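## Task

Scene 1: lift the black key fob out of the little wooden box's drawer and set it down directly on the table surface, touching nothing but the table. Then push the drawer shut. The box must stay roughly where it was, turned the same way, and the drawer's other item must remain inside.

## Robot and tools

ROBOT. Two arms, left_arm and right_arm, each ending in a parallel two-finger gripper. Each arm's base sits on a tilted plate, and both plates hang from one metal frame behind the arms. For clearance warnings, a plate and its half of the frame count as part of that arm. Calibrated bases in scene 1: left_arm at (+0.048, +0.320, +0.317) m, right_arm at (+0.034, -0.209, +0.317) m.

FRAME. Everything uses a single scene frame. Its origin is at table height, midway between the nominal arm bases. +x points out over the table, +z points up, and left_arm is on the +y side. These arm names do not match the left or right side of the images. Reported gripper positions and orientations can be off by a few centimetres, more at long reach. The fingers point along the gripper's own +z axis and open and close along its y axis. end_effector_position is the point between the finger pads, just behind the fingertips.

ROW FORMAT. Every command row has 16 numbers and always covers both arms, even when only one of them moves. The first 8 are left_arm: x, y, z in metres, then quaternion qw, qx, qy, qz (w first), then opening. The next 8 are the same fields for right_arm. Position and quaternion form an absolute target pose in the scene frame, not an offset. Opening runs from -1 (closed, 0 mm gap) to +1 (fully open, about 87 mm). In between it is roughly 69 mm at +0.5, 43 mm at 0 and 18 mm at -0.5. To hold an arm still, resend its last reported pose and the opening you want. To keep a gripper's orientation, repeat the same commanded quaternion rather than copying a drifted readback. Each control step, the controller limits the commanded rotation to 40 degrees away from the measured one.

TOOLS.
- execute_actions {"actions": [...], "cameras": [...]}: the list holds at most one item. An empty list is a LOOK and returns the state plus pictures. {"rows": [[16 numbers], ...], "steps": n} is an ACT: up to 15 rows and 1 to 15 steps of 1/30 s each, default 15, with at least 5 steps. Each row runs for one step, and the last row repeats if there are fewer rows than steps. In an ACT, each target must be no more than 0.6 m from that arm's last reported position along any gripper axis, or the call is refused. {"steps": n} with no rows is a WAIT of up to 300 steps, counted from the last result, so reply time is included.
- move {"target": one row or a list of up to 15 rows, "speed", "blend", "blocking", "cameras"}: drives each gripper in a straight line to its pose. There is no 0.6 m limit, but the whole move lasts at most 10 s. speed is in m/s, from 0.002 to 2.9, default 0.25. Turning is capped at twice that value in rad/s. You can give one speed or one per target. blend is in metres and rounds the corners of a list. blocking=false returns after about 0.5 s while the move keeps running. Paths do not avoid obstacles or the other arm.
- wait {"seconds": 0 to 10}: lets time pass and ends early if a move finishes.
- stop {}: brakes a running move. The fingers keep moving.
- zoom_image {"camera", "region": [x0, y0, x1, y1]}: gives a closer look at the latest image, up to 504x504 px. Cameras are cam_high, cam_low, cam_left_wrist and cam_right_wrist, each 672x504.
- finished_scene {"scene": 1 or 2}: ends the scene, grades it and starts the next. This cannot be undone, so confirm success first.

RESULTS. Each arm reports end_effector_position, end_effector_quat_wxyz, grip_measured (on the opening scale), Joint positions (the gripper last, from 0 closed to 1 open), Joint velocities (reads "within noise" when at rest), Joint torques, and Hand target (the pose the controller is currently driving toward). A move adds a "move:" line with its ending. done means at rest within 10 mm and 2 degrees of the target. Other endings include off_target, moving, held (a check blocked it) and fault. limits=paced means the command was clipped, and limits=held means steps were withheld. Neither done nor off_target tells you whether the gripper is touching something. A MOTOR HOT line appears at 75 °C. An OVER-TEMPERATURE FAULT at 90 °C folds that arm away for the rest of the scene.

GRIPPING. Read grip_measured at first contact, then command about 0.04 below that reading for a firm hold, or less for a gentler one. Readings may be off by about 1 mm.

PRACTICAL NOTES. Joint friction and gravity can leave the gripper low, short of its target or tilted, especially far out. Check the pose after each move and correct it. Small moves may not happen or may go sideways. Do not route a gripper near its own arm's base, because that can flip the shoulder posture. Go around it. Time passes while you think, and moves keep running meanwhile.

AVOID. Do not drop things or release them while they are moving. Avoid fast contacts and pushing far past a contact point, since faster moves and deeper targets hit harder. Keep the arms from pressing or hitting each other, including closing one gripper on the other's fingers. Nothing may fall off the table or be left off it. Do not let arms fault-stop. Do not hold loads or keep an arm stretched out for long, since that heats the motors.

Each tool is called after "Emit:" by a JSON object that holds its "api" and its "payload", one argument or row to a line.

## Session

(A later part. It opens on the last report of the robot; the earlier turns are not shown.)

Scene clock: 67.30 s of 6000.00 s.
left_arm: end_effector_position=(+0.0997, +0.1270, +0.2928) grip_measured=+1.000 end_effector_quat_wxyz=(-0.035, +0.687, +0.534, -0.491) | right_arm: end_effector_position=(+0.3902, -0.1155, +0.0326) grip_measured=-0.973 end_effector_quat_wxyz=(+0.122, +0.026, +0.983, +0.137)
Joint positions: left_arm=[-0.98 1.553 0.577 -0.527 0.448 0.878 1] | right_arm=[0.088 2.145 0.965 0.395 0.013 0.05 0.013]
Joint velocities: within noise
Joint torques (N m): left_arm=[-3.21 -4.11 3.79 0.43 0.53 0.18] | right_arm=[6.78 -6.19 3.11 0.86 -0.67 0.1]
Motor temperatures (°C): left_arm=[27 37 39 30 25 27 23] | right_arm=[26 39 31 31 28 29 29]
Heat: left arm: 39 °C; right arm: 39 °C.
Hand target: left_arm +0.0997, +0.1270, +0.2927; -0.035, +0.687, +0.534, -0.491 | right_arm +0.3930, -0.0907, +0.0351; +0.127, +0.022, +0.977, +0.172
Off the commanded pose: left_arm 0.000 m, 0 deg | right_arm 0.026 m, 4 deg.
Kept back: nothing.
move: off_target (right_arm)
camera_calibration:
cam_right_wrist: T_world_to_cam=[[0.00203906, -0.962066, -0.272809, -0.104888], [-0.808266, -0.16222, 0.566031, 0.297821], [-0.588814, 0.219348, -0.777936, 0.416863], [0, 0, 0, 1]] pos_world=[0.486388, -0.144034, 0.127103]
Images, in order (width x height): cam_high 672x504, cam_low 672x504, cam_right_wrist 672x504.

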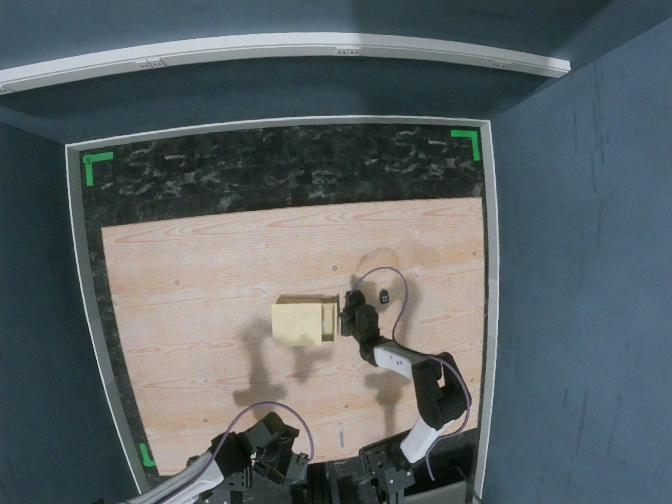

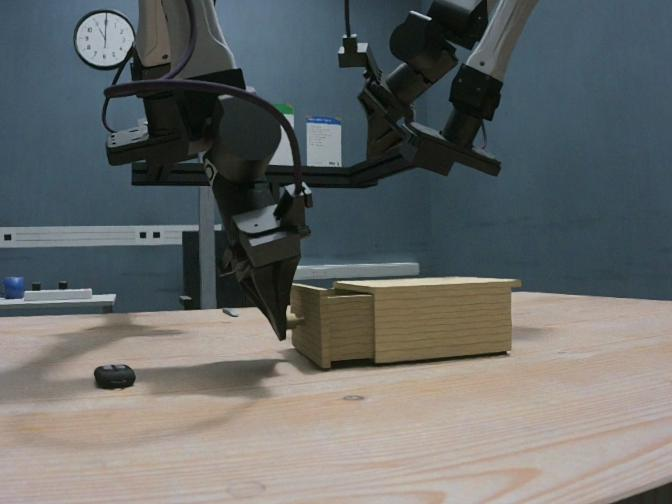

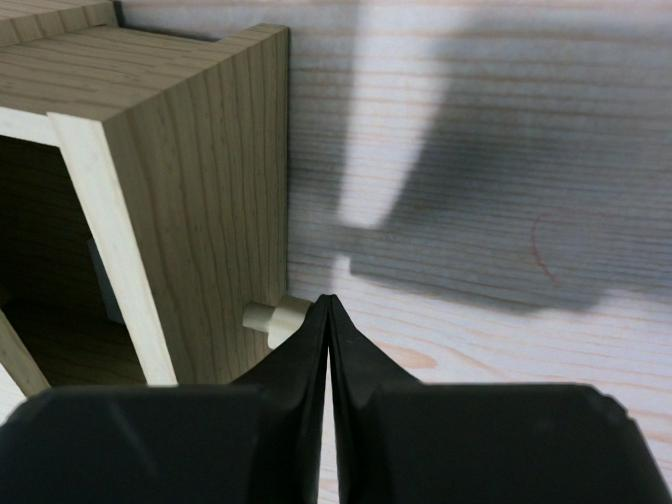

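Emit:
{"api": "move", "payload": {
  "target": [
    [0.27, 0.25, 0.22, 0.1285, -0.0227, 0.9763, -0.1721, -1.0, 0.392, -0.113, 0.034, 0.1285, 0.0227, 0.9763, 0.1721, -1.0],
    [0.39, 0.185, 0.06, 0.1285, -0.0227, 0.9763, -0.1721, -1.0, 0.392, -0.113, 0.034, 0.1285, 0.0227, 0.9763, 0.1721, -1.0]
  ],
  "speed": [0.5, 0.3],
  "blend": [0.04, 0]
}}

Scene clock: 73.00 s of 6000.00 s.
left_arm: end_effector_position=(+0.3860, +0.1801, +0.0656) grip_measured=-0.993 end_effector_quat_wxyz=(+0.123, -0.018, +0.975, -0.182) | right_arm: end_effector_position=(+0.3902, -0.1164, +0.0325) grip_measured=-0.973 end_effector_quat_wxyz=(+0.121, +0.025, +0.980, +0.157)
Joint positions: left_arm=[-0.23 2.084 0.872 0.424 -0.014 -0.116 0.003] | right_arm=[0.066 2.145 0.965 0.395 -0.043 0.037 0.013]
Joint velocities: within noise
Joint torques (N m): left_arm=[-2.69 -7.39 2.52 1.32 0.07 0.19] | right_arm=[3.03 -7.86 0.95 0.82 -0.5 -0.24]
Motor temperatures (°C): left_arm=[27 38 39 30 25 27 23] | right_arm=[26 39 31 31 28 29 29]
Heat: left arm: 39 °C; right arm: 39 °C.
Hand target: left_arm +0.3898, +0.1851, +0.0602; +0.128, -0.023, +0.976, -0.172 | right_arm +0.3919, -0.1130, +0.0341; +0.128, +0.023, +0.976, +0.172
Off the commanded pose: left_arm 0.008 m, 1 deg | right_arm 0.004 m, 2 deg.
Kept back: nothing.
move: done
camera_calibration:
cam_left_wrist: T_world_to_cam=[[-0.00959122, -0.937878, 0.346833, 0.147843], [-0.825479, 0.20318, 0.526595, 0.272192], [-0.564351, -0.281253, -0.776147, 0.460281], [0, 0, 0, 1]] pos_world=[0.485867, 0.21281, 0.162634]
cam_right_wrist: T_world_to_cam=[[0.00938605, -0.9504, -0.310888, -0.105949], [-0.807654, -0.190516, 0.558031, 0.294509], [-0.589581, 0.245853, -0.769383, 0.420161], [0, 0, 0, 1]] pos_world=[0.486575, -0.147884, 0.125982]

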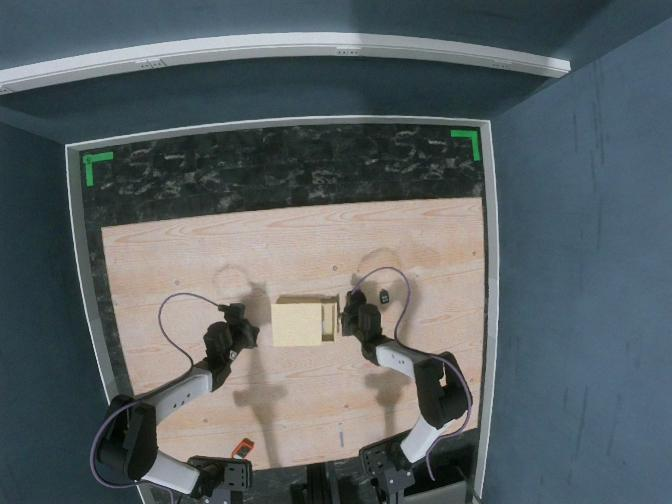

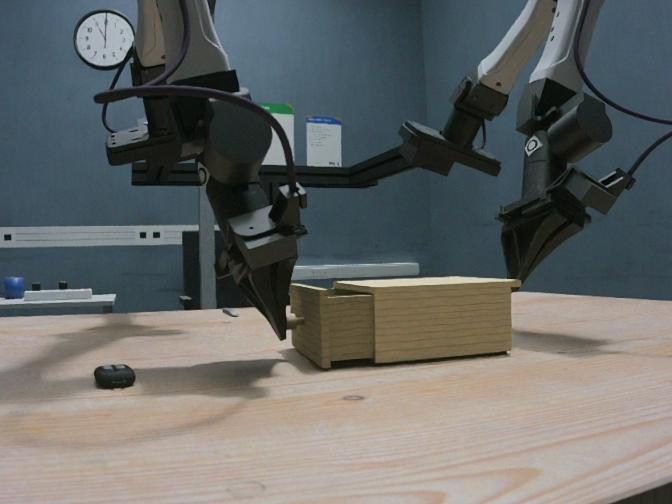

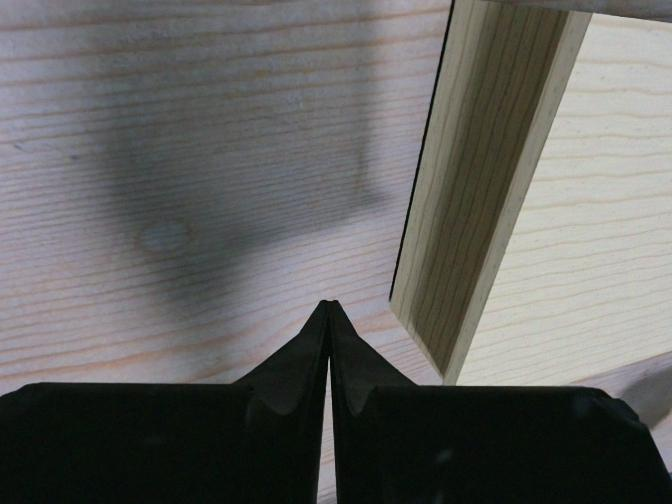

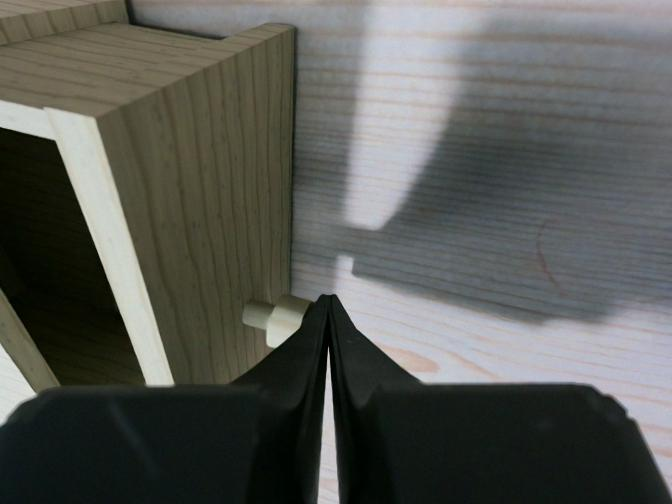

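Emit:
{"api": "move", "payload": {
  "target": [
    [0.410, 0.158, 0.030, 0.1285, -0.0227, 0.9763, -0.1721, -1.0, 0.392, -0.113, 0.034, 0.1285, 0.0227, 0.9763, 0.1721, -1.0],
    [0.410, 0.132, 0.028, 0.1285, -0.0227, 0.9763, -0.1721, -1.0, 0.392, -0.113, 0.034, 0.1285, 0.0227, 0.9763, 0.1721, -1.0],
    [0.410, 0.085, 0.028, 0.1285, -0.0227, 0.9763, -0.1721, -1.0, 0.392, -0.080, 0.034, 0.1285, 0.0227, 0.9763, 0.1721, -1.0]
  ],
  "speed": [0.15, 0.1, 0.06],
  "blend": [0.01, 0.0, 0]
}}

Scene clock: 76.80 s of 6000.00 s.
left_arm: end_effector_position=(+0.4177, +0.1344, +0.0244) grip_measured=-0.993 end_effector_quat_wxyz=(+0.134, -0.025, +0.985, -0.106) | right_arm: end_effector_position=(+0.3899, -0.1121, +0.0319) grip_measured=-0.973 end_effector_quat_wxyz=(+0.123, +0.030, +0.984, +0.126)
Joint positions: left_arm=[-0.358 2.327 1.167 0.359 -0.258 -0.2 0.003] | right_arm=[0.107 2.152 0.965 0.405 0.049 0.068 0.013]
Joint velocities: within noise
Joint torques (N m): left_arm=[-10.14 -6.9 3.92 1.41 0.96 -0.39] | right_arm=[7.61 -6.11 3.07 0.84 -0.8 0.1]
Motor temperatures (°C): left_arm=[27 39 38 30 25 27 23] | right_arm=[26 39 31 31 28 29 29]
Heat: left arm: 39 °C; right arm: 39 °C.
Hand target: left_arm +0.4076, +0.0883, +0.0315; +0.126, -0.022, +0.977, -0.170 | right_arm +0.3907, -0.0812, +0.0356; +0.127, +0.022, +0.977, +0.172
Off the commanded pose: left_arm 0.050 m, 8 deg | right_arm 0.032 m, 5 deg.
Kept back: nothing.
move: off_target (left_arm, right_arm)
camera_calibration:
cam_left_wrist: T_world_to_cam=[[0.0216174, -0.978882, 0.203279, 0.115567], [-0.837733, 0.0932362, 0.538061, 0.348885], [-0.545652, -0.181925, -0.818027, 0.413133], [0, 0, 0, 1]] pos_world=[0.515201, 0.155757, 0.12674]
cam_right_wrist: T_world_to_cam=[[-0.00725974, -0.967545, -0.252593, -0.0993657], [-0.810756, -0.142165, 0.567858, 0.301832], [-0.585339, 0.208914, -0.783411, 0.41313], [0, 0, 0, 1]] pos_world=[0.485812, -0.139539, 0.127153]

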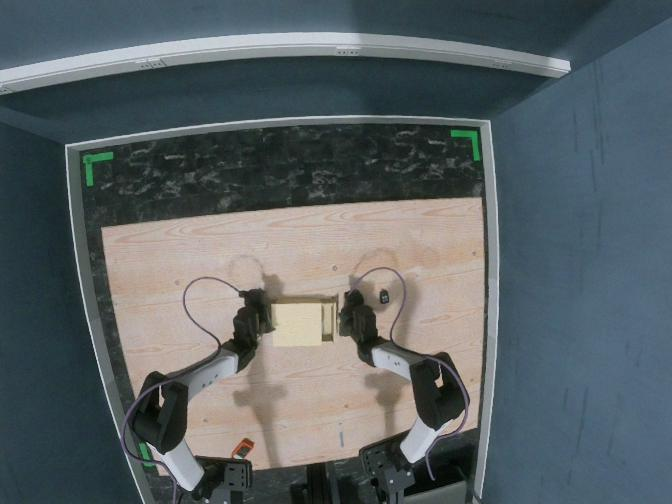

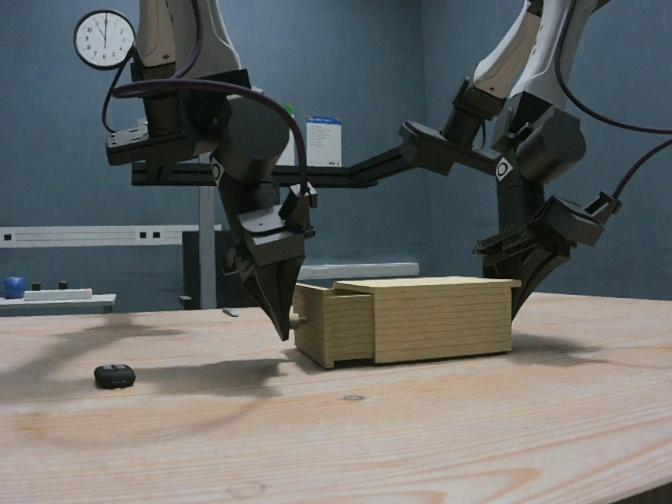

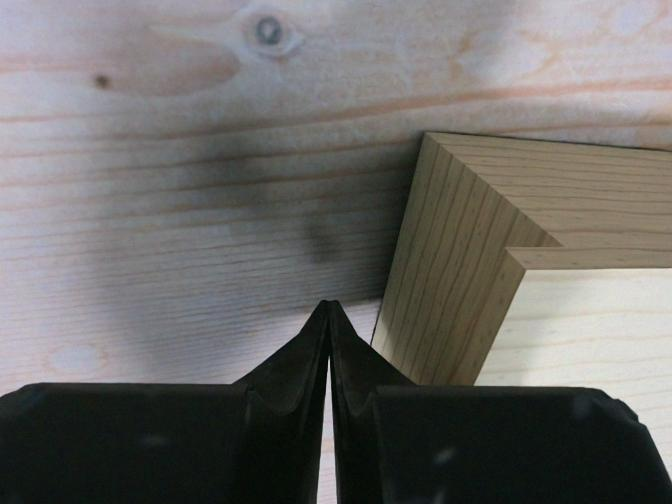

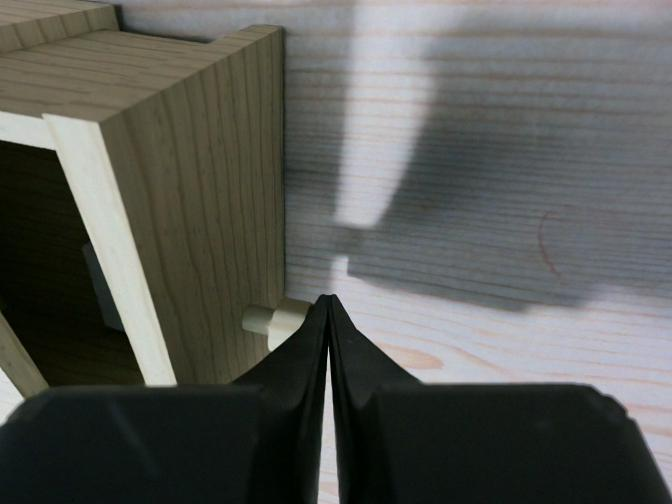

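Emit:
{"api": "move", "payload": {
  "target": [0.410, 0.085, 0.028, 0.1285, -0.0227, 0.9763, -0.1721, -1.0, 0.392, -0.060, 0.034, 0.1285, 0.0227, 0.9763, 0.1721, -1.0],
  "speed": 0.04,
  "cameras": ["cam_right_wrist", "cam_low", "cam_high"]
}}

Scene clock: 77.93 s of 6000.00 s.
left_arm: end_effector_position=(+0.4175, +0.1346, +0.0243) grip_measured=-0.993 end_effector_quat_wxyz=(+0.133, -0.026, +0.985, -0.105) | right_arm: end_effector_position=(+0.3912, -0.0949, +0.0313) grip_measured=-0.974 end_effector_quat_wxyz=(+0.125, +0.030, +0.984, +0.122)
Joint positions: left_arm=[-0.359 2.327 1.167 0.357 -0.261 -0.203 0.003] | right_arm=[0.155 2.176 0.987 0.407 0.093 0.1 0.013]
Joint velocities: within noise
Joint torques (N m): left_arm=[-10.18 -6.91 3.9 1.41 0.94 -0.38] | right_arm=[8.16 -6.15 3.06 0.88 -0.85 0.12]
Motor temperatures (°C): left_arm=[27 39 38 30 25 27 23] | right_arm=[26 39 31 31 28 29 29]
Heat: left arm: 39 °C; right arm: 39 °C.
Hand target: left_arm +0.4077, +0.0883, +0.0316; +0.126, -0.022, +0.977, -0.170 | right_arm +0.3907, -0.0614, +0.0360; +0.127, +0.022, +0.977, +0.171
Off the commanded pose: left_arm 0.050 m, 8 deg | right_arm 0.035 m, 6 deg.
Kept back: nothing.
move: off_target (left_arm, right_arm)
camera_calibration:
cam_right_wrist: T_world_to_cam=[[-0.00839982, -0.969873, -0.243465, -0.0829719], [-0.812273, -0.135385, 0.567348, 0.306893], [-0.583218, 0.202526, -0.786664, 0.408487], [0, 0, 0, 1]] pos_world=[0.48682, -0.121652, 0.127026]
Images, in order (width x height): cam_high 672x504, cam_low 672x504, cam_right_wrist 672x504.

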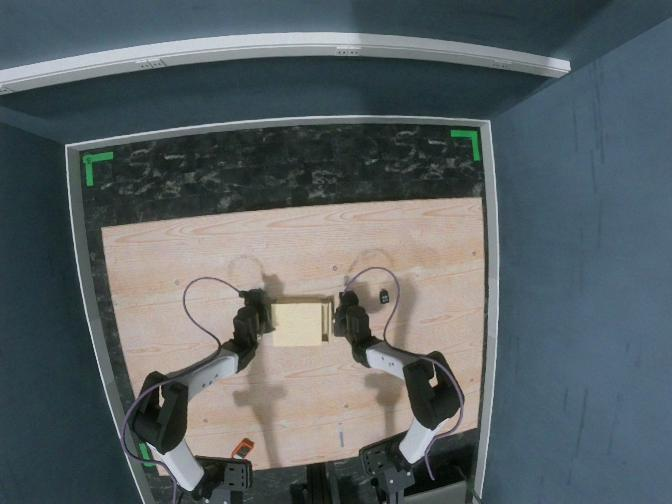

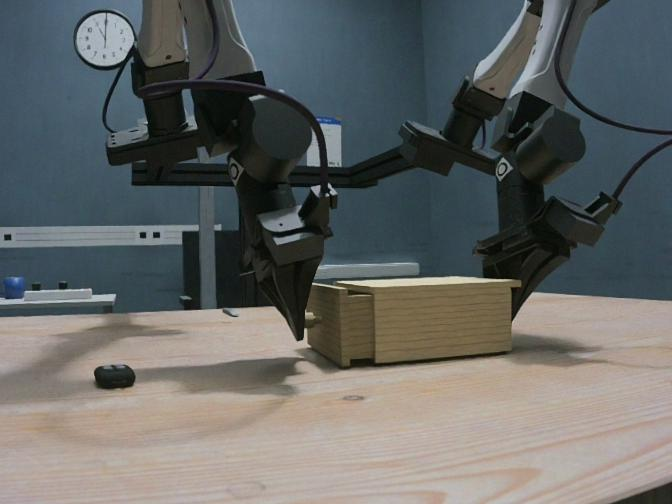

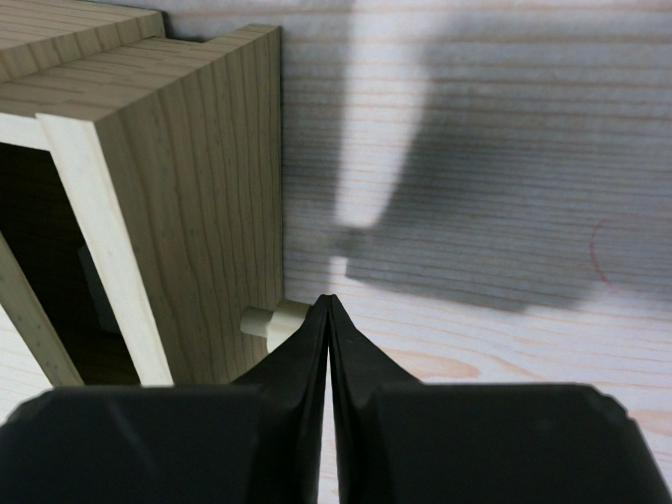

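Emit:
{"api": "move", "payload": {
  "target": [0.410, 0.085, 0.028, 0.1285, -0.0227, 0.9763, -0.1721, -1.0, 0.392, -0.031, 0.034, 0.1285, 0.0227, 0.9763, 0.1721, -1.0],
  "speed": 0.05,
  "cameras": ["cam_right_wrist", "cam_low", "cam_high"]
}}

Scene clock: 79.03 s of 6000.00 s.
left_arm: end_effector_position=(+0.4175, +0.1346, +0.0243) grip_measured=-0.993 end_effector_quat_wxyz=(+0.133, -0.026, +0.985, -0.105) | right_arm: end_effector_position=(+0.3925, -0.0711, +0.0297) grip_measured=-0.974 end_effector_quat_wxyz=(+0.127, +0.031, +0.985, +0.114)
Joint positions: left_arm=[-0.359 2.327 1.167 0.357 -0.261 -0.203 0.003] | right_arm=[0.221 2.215 1.023 0.407 0.155 0.147 0.013]
Joint velocities: within noise
Joint torques (N m): left_arm=[-10.15 -6.91 3.88 1.43 0.95 -0.39] | right_arm=[9.1 -6.15 3.63 0.87 -0.92 0.13]
Motor temperatures (°C): left_arm=[28 39 38 30 25 27 23] | right_arm=[26 39 31 31 28 29 29]
Heat: left arm: 39 °C; right arm: 39 °C.
Hand target: left_arm +0.4077, +0.0883, +0.0315; +0.126, -0.022, +0.977, -0.170 | right_arm +0.3903, -0.0329, +0.0364; +0.127, +0.022, +0.977, +0.171
Off the commanded pose: left_arm 0.050 m, 8 deg | right_arm 0.040 m, 7 deg.
Kept back: nothing.
move: off_target (left_arm, right_arm)
camera_calibration:
cam_right_wrist: T_world_to_cam=[[-0.0125894, -0.973291, -0.229231, -0.0592143], [-0.815066, -0.12281, 0.566203, 0.314036], [-0.579232, 0.193966, -0.79175, 0.401091], [0, 0, 0, 1]] pos_world=[0.487539, -0.096864, 0.126182]
Images, in order (width x height): cam_high 672x504, cam_low 672x504, cam_right_wrist 672x504.

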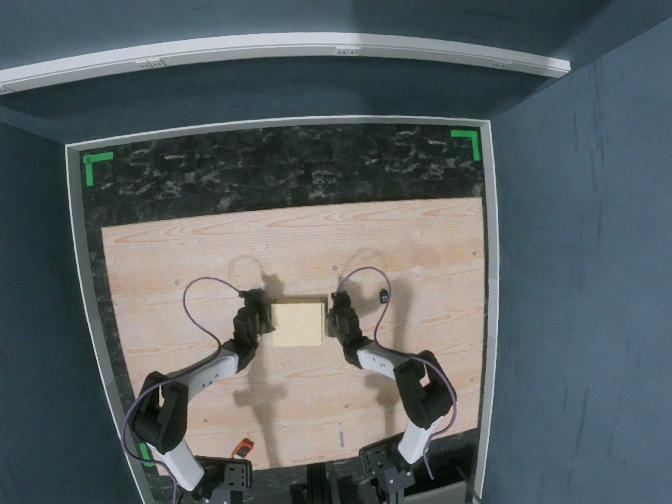

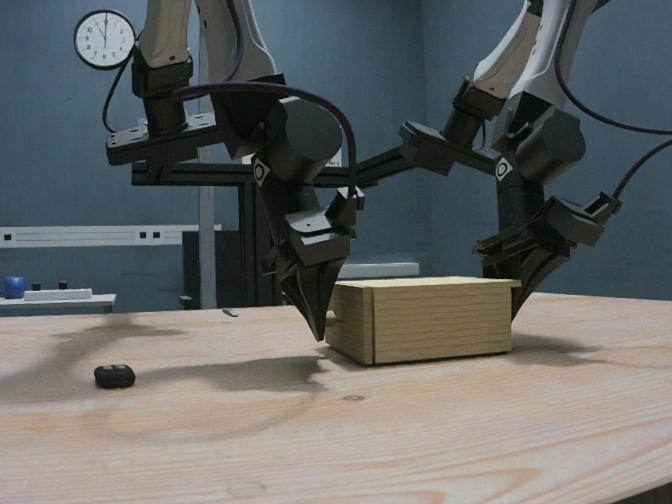

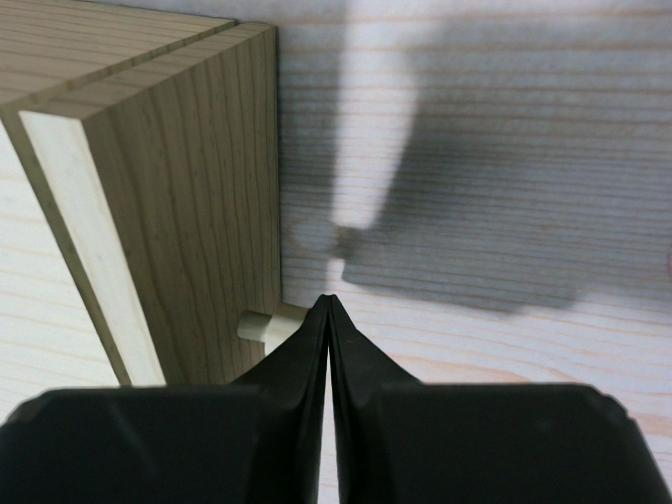

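Emit:
{"api": "zoom_image", "payload": {
  "camera": "cam_low",
  "region": [290, 260, 540, 380]
}}

Emit:
{"api": "zoom_image", "payload": {
  "camera": "cam_right_wrist",
  "region": [0, 0, 300, 400]
}}

Scaled by 2.016 from the camera's 672x504 image, which has a finer 960x720 frame.

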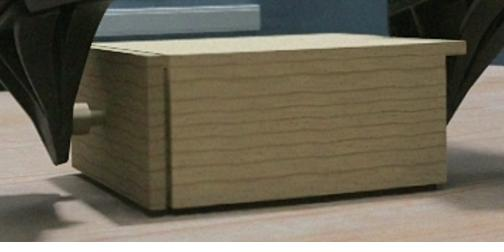

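Scaled by 1.260 from the camera's 672x504 image, which has a finer 960x720 frame.

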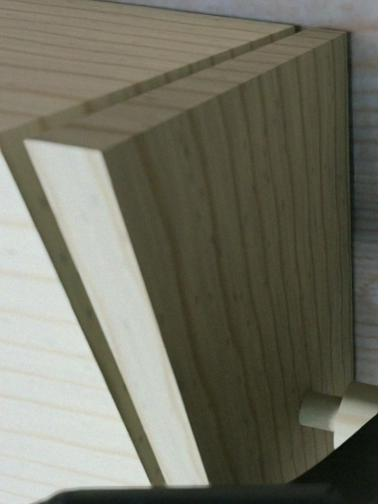

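Emit:
{"api": "move", "payload": {
  "target": [0.410, 0.085, 0.028, 0.1285, -0.0227, 0.9763, -0.1721, -1.0, 0.392, -0.020, 0.034, 0.1285, 0.0227, 0.9763, 0.1721, -1.0],
  "speed": 0.05,
  "cameras": ["cam_right_wrist", "cam_low", "cam_high"]
}}

Emit:
{"api": "zoom_image", "payload": {
  "camera": "cam_low",
  "region": [290, 260, 540, 380]
}}

Emit:
{"api": "zoom_image", "payload": {
  "camera": "cam_right_wrist",
  "region": [0, 0, 300, 400]
}}

Scene clock: 80.30 s of 6000.00 s.
left_arm: end_effector_position=(+0.4175, +0.1346, +0.0243) grip_measured=-0.993 end_effector_quat_wxyz=(+0.133, -0.027, +0.985, -0.105) | right_arm: end_effector_position=(+0.3928, -0.0670, +0.0287) grip_measured=-0.974 end_effector_quat_wxyz=(+0.128, +0.036, +0.986, +0.104)
Joint positions: left_arm=[-0.359 2.327 1.167 0.357 -0.261 -0.204 0.003] | right_arm=[0.239 2.226 1.035 0.404 0.19 0.166 0.013]
Joint velocities: within noise
Joint torques (N m): left_arm=[-10.17 -6.87 3.86 1.42 0.95 -0.38] | right_arm=[9.99 -5.94 3.93 0.88 -1.13 0.13]
Motor temperatures (°C): left_arm=[28 39 38 30 25 27 23] | right_arm=[27 39 31 31 28 29 29]
Heat: left arm: 39 °C; right arm: 39 °C.
Hand target: left_arm +0.4077, +0.0883, +0.0316; +0.126, -0.022, +0.977, -0.171 | right_arm +0.3898, -0.0227, +0.0370; +0.127, +0.022, +0.977, +0.171
Off the commanded pose: left_arm 0.050 m, 8 deg | right_arm 0.047 m, 8 deg.
Kept back: nothing.
move: off_target (left_arm, right_arm)
camera_calibration:
cam_right_wrist: T_world_to_cam=[[-0.0234484, -0.977393, -0.210126, -0.052053], [-0.816166, -0.102666, 0.568624, 0.317045], [-0.577342, 0.184831, -0.795307, 0.398412], [0, 0, 0, 1]] pos_world=[0.487561, -0.0919655, 0.125643]
Images, in order (width x height): cam_high 672x504, cam_low 672x504, cam_right_wrist 672x504.

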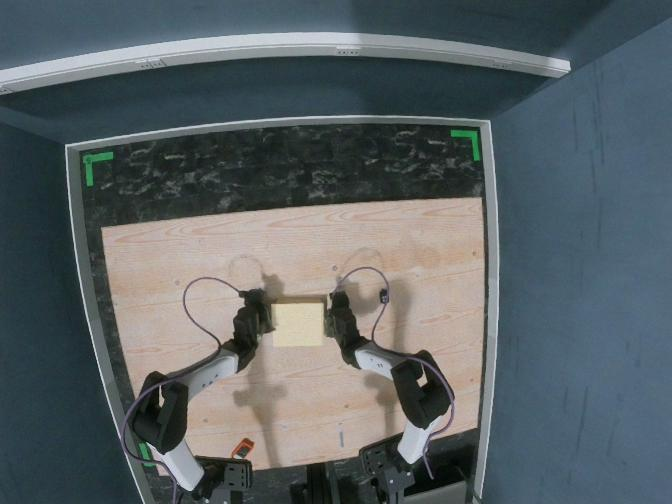

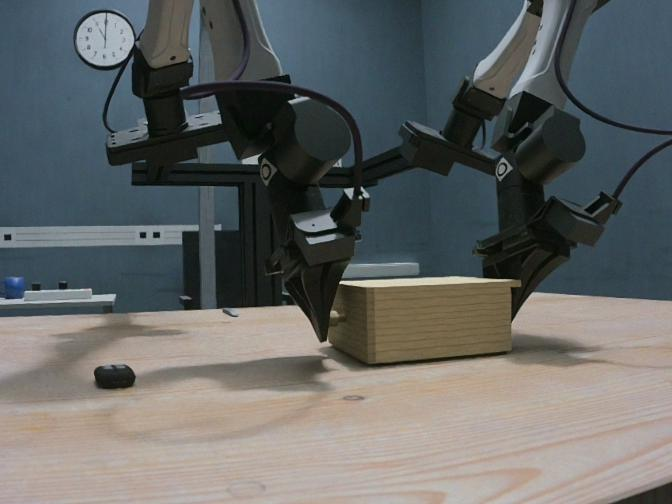

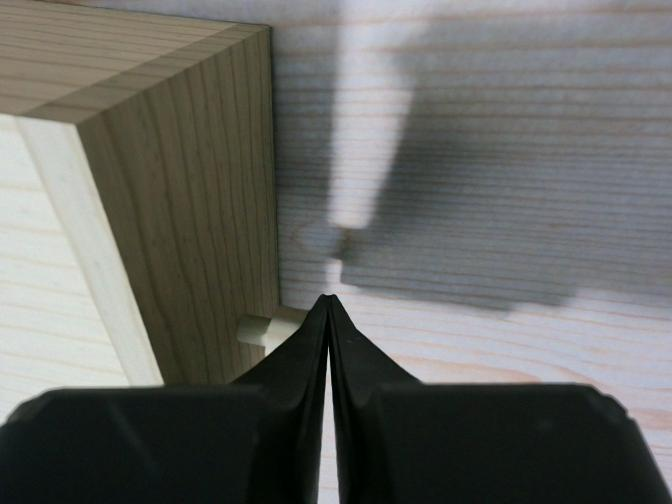

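Scaled by 2.016 from the camera's 672x504 image, which has a finer 960x720 frame.

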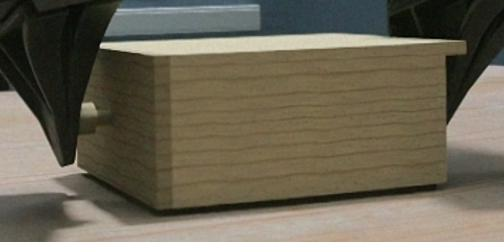

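Scaled by 1.260 from the camera's 672x504 image, which has a finer 960x720 frame.

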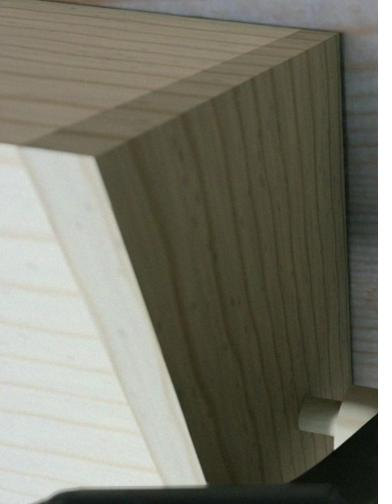

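Emit:
{"api": "move", "payload": {
  "target": [
    [0.410, 0.112, 0.028, 0.1285, -0.0227, 0.9763, -0.1721, -1.0, 0.392, -0.050, 0.034, 0.1285, 0.0227, 0.9763, 0.1721, -1.0],
    [0.410, 0.112, 0.028, 0.1285, -0.0227, 0.9763, -0.1721, -1.0, 0.392, -0.115, 0.036, 0.1285, 0.0227, 0.9763, 0.1721, -1.0],
    [0.410, 0.092, 0.028, 0.1285, -0.0227, 0.9763, -0.1721, -1.0, 0.392, -0.165, 0.08, 0.1285, 0.0227, 0.9763, 0.1721, -1.0]
  ],
  "speed": [0.06, 0.08, 0.08],
  "cameras": ["cam_left_wrist", "cam_low", "cam_high"]
}}

Emit:
{"api": "zoom_image", "payload": {
  "camera": "cam_high",
  "region": [260, 270, 400, 370]
}}

Scene clock: 83.73 s of 6000.00 s.
left_arm: end_effector_position=(+0.4150, +0.1104, +0.0273) grip_measured=-0.993 end_effector_quat_wxyz=(+0.134, -0.025, +0.979, -0.152) | right_arm: end_effector_position=(+0.3827, -0.1600, +0.0696) grip_measured=-0.974 end_effector_quat_wxyz=(+0.113, +0.025, +0.979, +0.171)
Joint positions: left_arm=[-0.376 2.344 1.17 0.39 -0.181 -0.221 0.003] | right_arm=[-0.044 1.954 0.874 0.271 -0.147 -0.037 0.013]
Joint velocities: within noise
Joint torques (N m): left_arm=[-7.35 -8.05 3.47 1.23 0.36 -0.06] | right_arm=[1.76 -10.69 1.61 0.51 -0.32 -0.28]
Motor temperatures (°C): left_arm=[28 40 38 30 25 27 23] | right_arm=[27 39 31 31 28 29 29]
Heat: left arm: 40 °C; right arm: 39 °C.
Hand target: left_arm +0.4096, +0.0925, +0.0286; +0.128, -0.023, +0.976, -0.172 | right_arm +0.3920, -0.1649, +0.0796; +0.129, +0.023, +0.976, +0.172
Off the commanded pose: left_arm 0.019 m, 2 deg | right_arm 0.015 m, 2 deg.
Kept back: nothing.
move: off_target (left_arm, right_arm)
camera_calibration:
cam_left_wrist: T_world_to_cam=[[0.00824969, -0.956419, 0.291882, 0.0921139], [-0.838696, 0.152334, 0.522862, 0.341664], [-0.544538, -0.249113, -0.800887, 0.41629], [0, 0, 0, 1]] pos_world=[0.512478, 0.139756, 0.127872]
Images, in order (width x height): cam_high 672x504, cam_low 672x504, cam_left_wrist 672x504.

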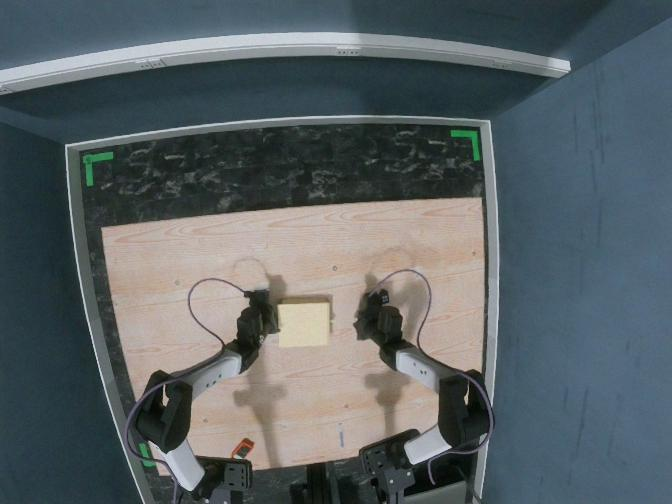

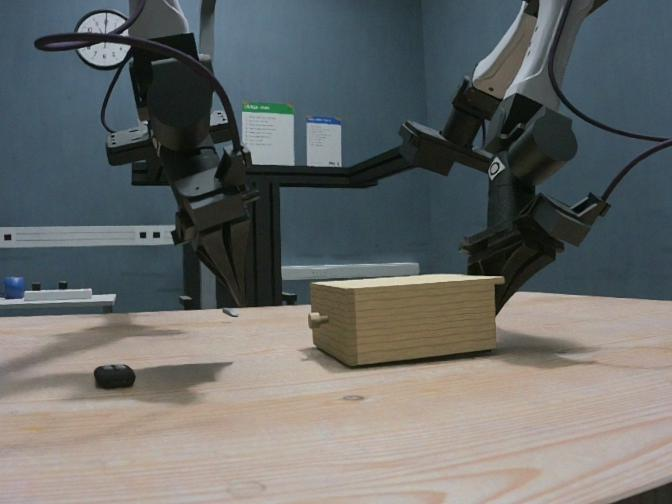

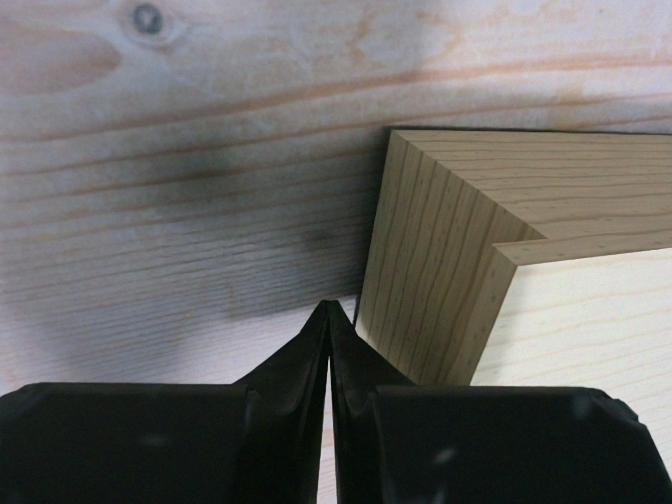

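Scaled by 3.600 from the camera's 672x504 image, which has a finer 960x720 frame.

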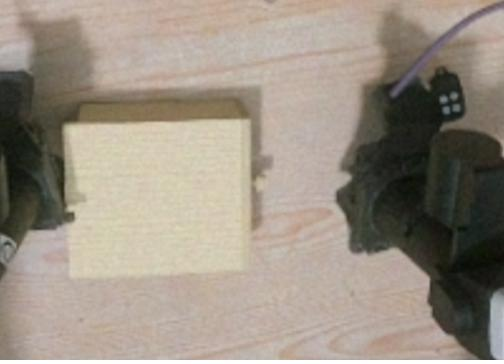

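Emit:
{"api": "zoom_image", "payload": {
  "camera": "cam_low",
  "region": [290, 260, 520, 380]
}}

Emit:
{"api": "move", "payload": {
  "target": [
    [0.412, 0.145, 0.032, 0.1285, -0.0227, 0.9763, -0.1721, -1.0, 0.385, -0.175, 0.12, 0.1285, 0.0227, 0.9763, 0.1721, -1.0],
    [0.390, 0.190, 0.130, 0.1285, -0.0227, 0.9763, -0.1721, -1.0, 0.380, -0.200, 0.160, 0.1285, 0.0227, 0.9763, 0.1721, -1.0]
  ],
  "speed": [0.1, 0.25],
  "blend": [0.015, 0]
}}

Emit:
{"api": "zoom_image", "payload": {
  "camera": "cam_low",
  "region": [290, 260, 520, 380]
}}

Emit:
{"api": "zoom_image", "payload": {
  "camera": "cam_high",
  "region": [260, 270, 400, 370]
}}

Scaled by 2.191 from the camera's 672x504 image, which has a finer 960x720 frame.

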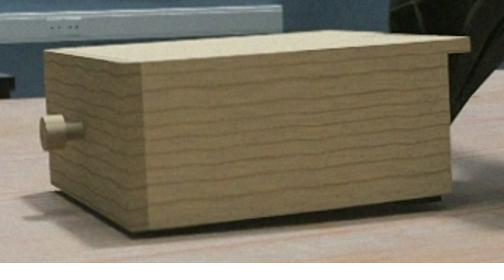

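Scene clock: 85.67 s of 6000.00 s.
left_arm: end_effector_position=(+0.3900, +0.1859, +0.1278) grip_measured=-0.993 end_effector_quat_wxyz=(+0.129, -0.024, +0.977, -0.170) | right_arm: end_effector_position=(+0.3747, -0.1959, +0.1512) grip_measured=-0.974 end_effector_quat_wxyz=(+0.114, +0.025, +0.978, +0.171)
Joint positions: left_arm=[-0.292 1.831 0.796 0.254 -0.084 -0.166 0.003] | right_arm=[-0.109 1.587 0.781 -0.009 -0.193 -0.084 0.013]
Joint velocities: within noise
Joint torques (N m): left_arm=[-2.24 -9.32 2.43 1.11 0.29 0.27] | right_arm=[0.95 -9.72 3.28 0.49 -0.3 -0.31]
Motor temperatures (°C): left_arm=[28 41 38 30 25 27 23] | right_arm=[27 39 31 31 28 29 29]
Heat: left arm: 41 °C; right arm: 39 °C.
Hand target: left_arm +0.3900, +0.1899, +0.1299; +0.129, -0.023, +0.976, -0.172 | right_arm +0.3799, -0.1999, +0.1596; +0.128, +0.023, +0.976, +0.172
Off the commanded pose: left_arm 0.005 m, 0 deg | right_arm 0.011 m, 2 deg.
Kept back: nothing.
move: off_target (right_arm)
camera_calibration:
cam_left_wrist: T_world_to_cam=[[0.00264259, -0.945336, 0.326086, 0.131052], [-0.833159, 0.178255, 0.523519, 0.249571], [-0.553027, -0.273065, -0.787144, 0.507915], [0, 0, 0, 1]] pos_world=[0.488477, 0.218095, 0.226413]
cam_right_wrist: T_world_to_cam=[[0.00983643, -0.940967, -0.338356, -0.138596], [-0.799526, -0.210621, 0.562491, 0.192982], [-0.600551, 0.264992, -0.754399, 0.527488], [0, 0, 0, 1]] pos_world=[0.472441, -0.229548, 0.242491]

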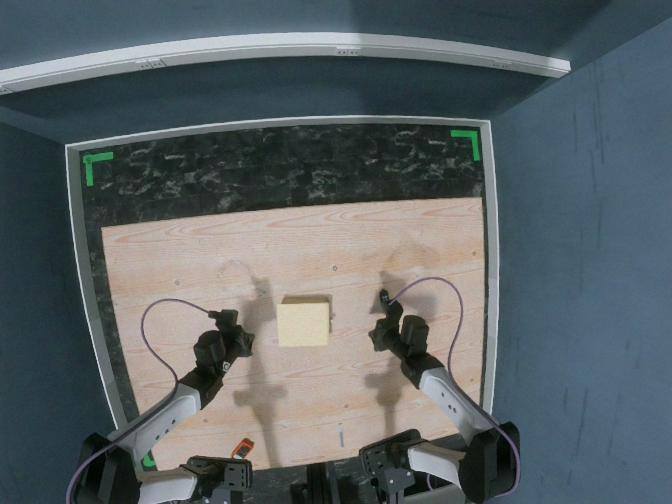

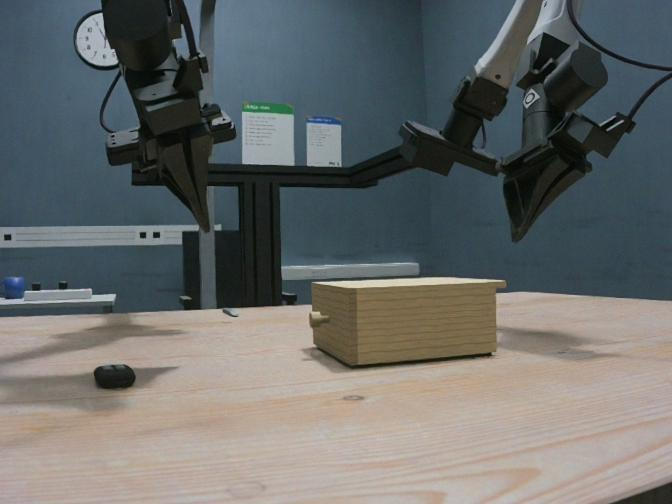

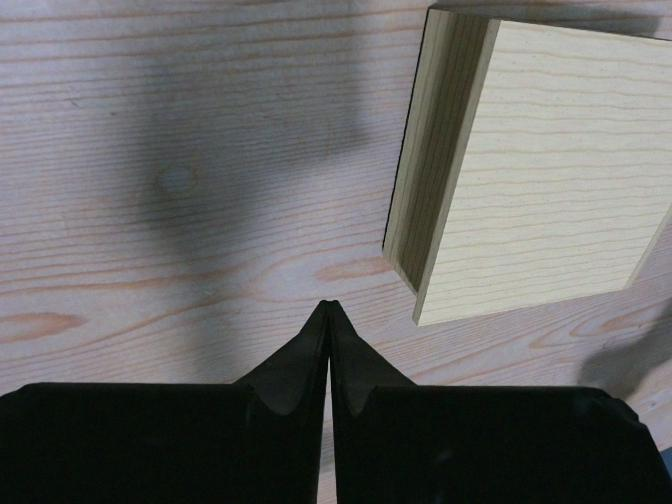

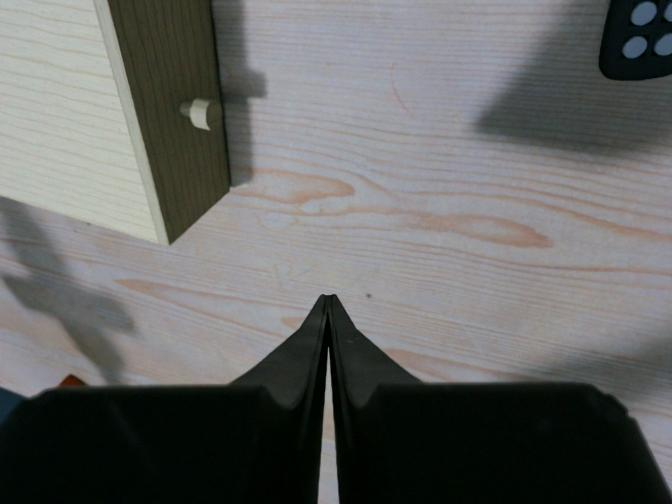

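Scaled by 2.191 from the camera's 672x504 image, which has a finer 960x720 frame.

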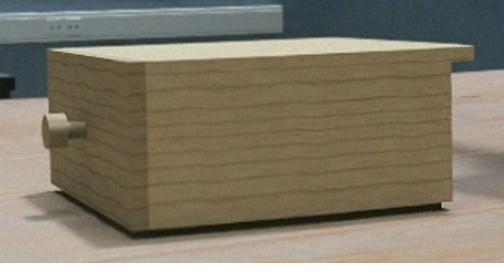

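Scaled by 3.600 from the camera's 672x504 image, which has a finer 960x720 frame.

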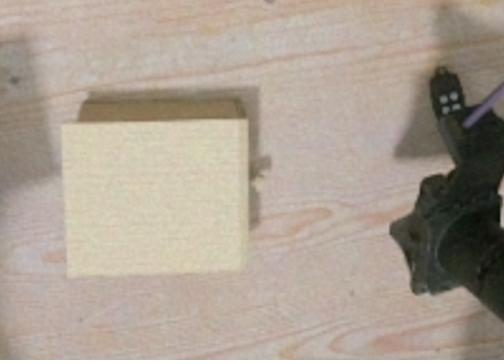

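Emit:
{"api": "finished_scene", "payload": {
  "scene": 1
}}

The scene is finished: the task was done.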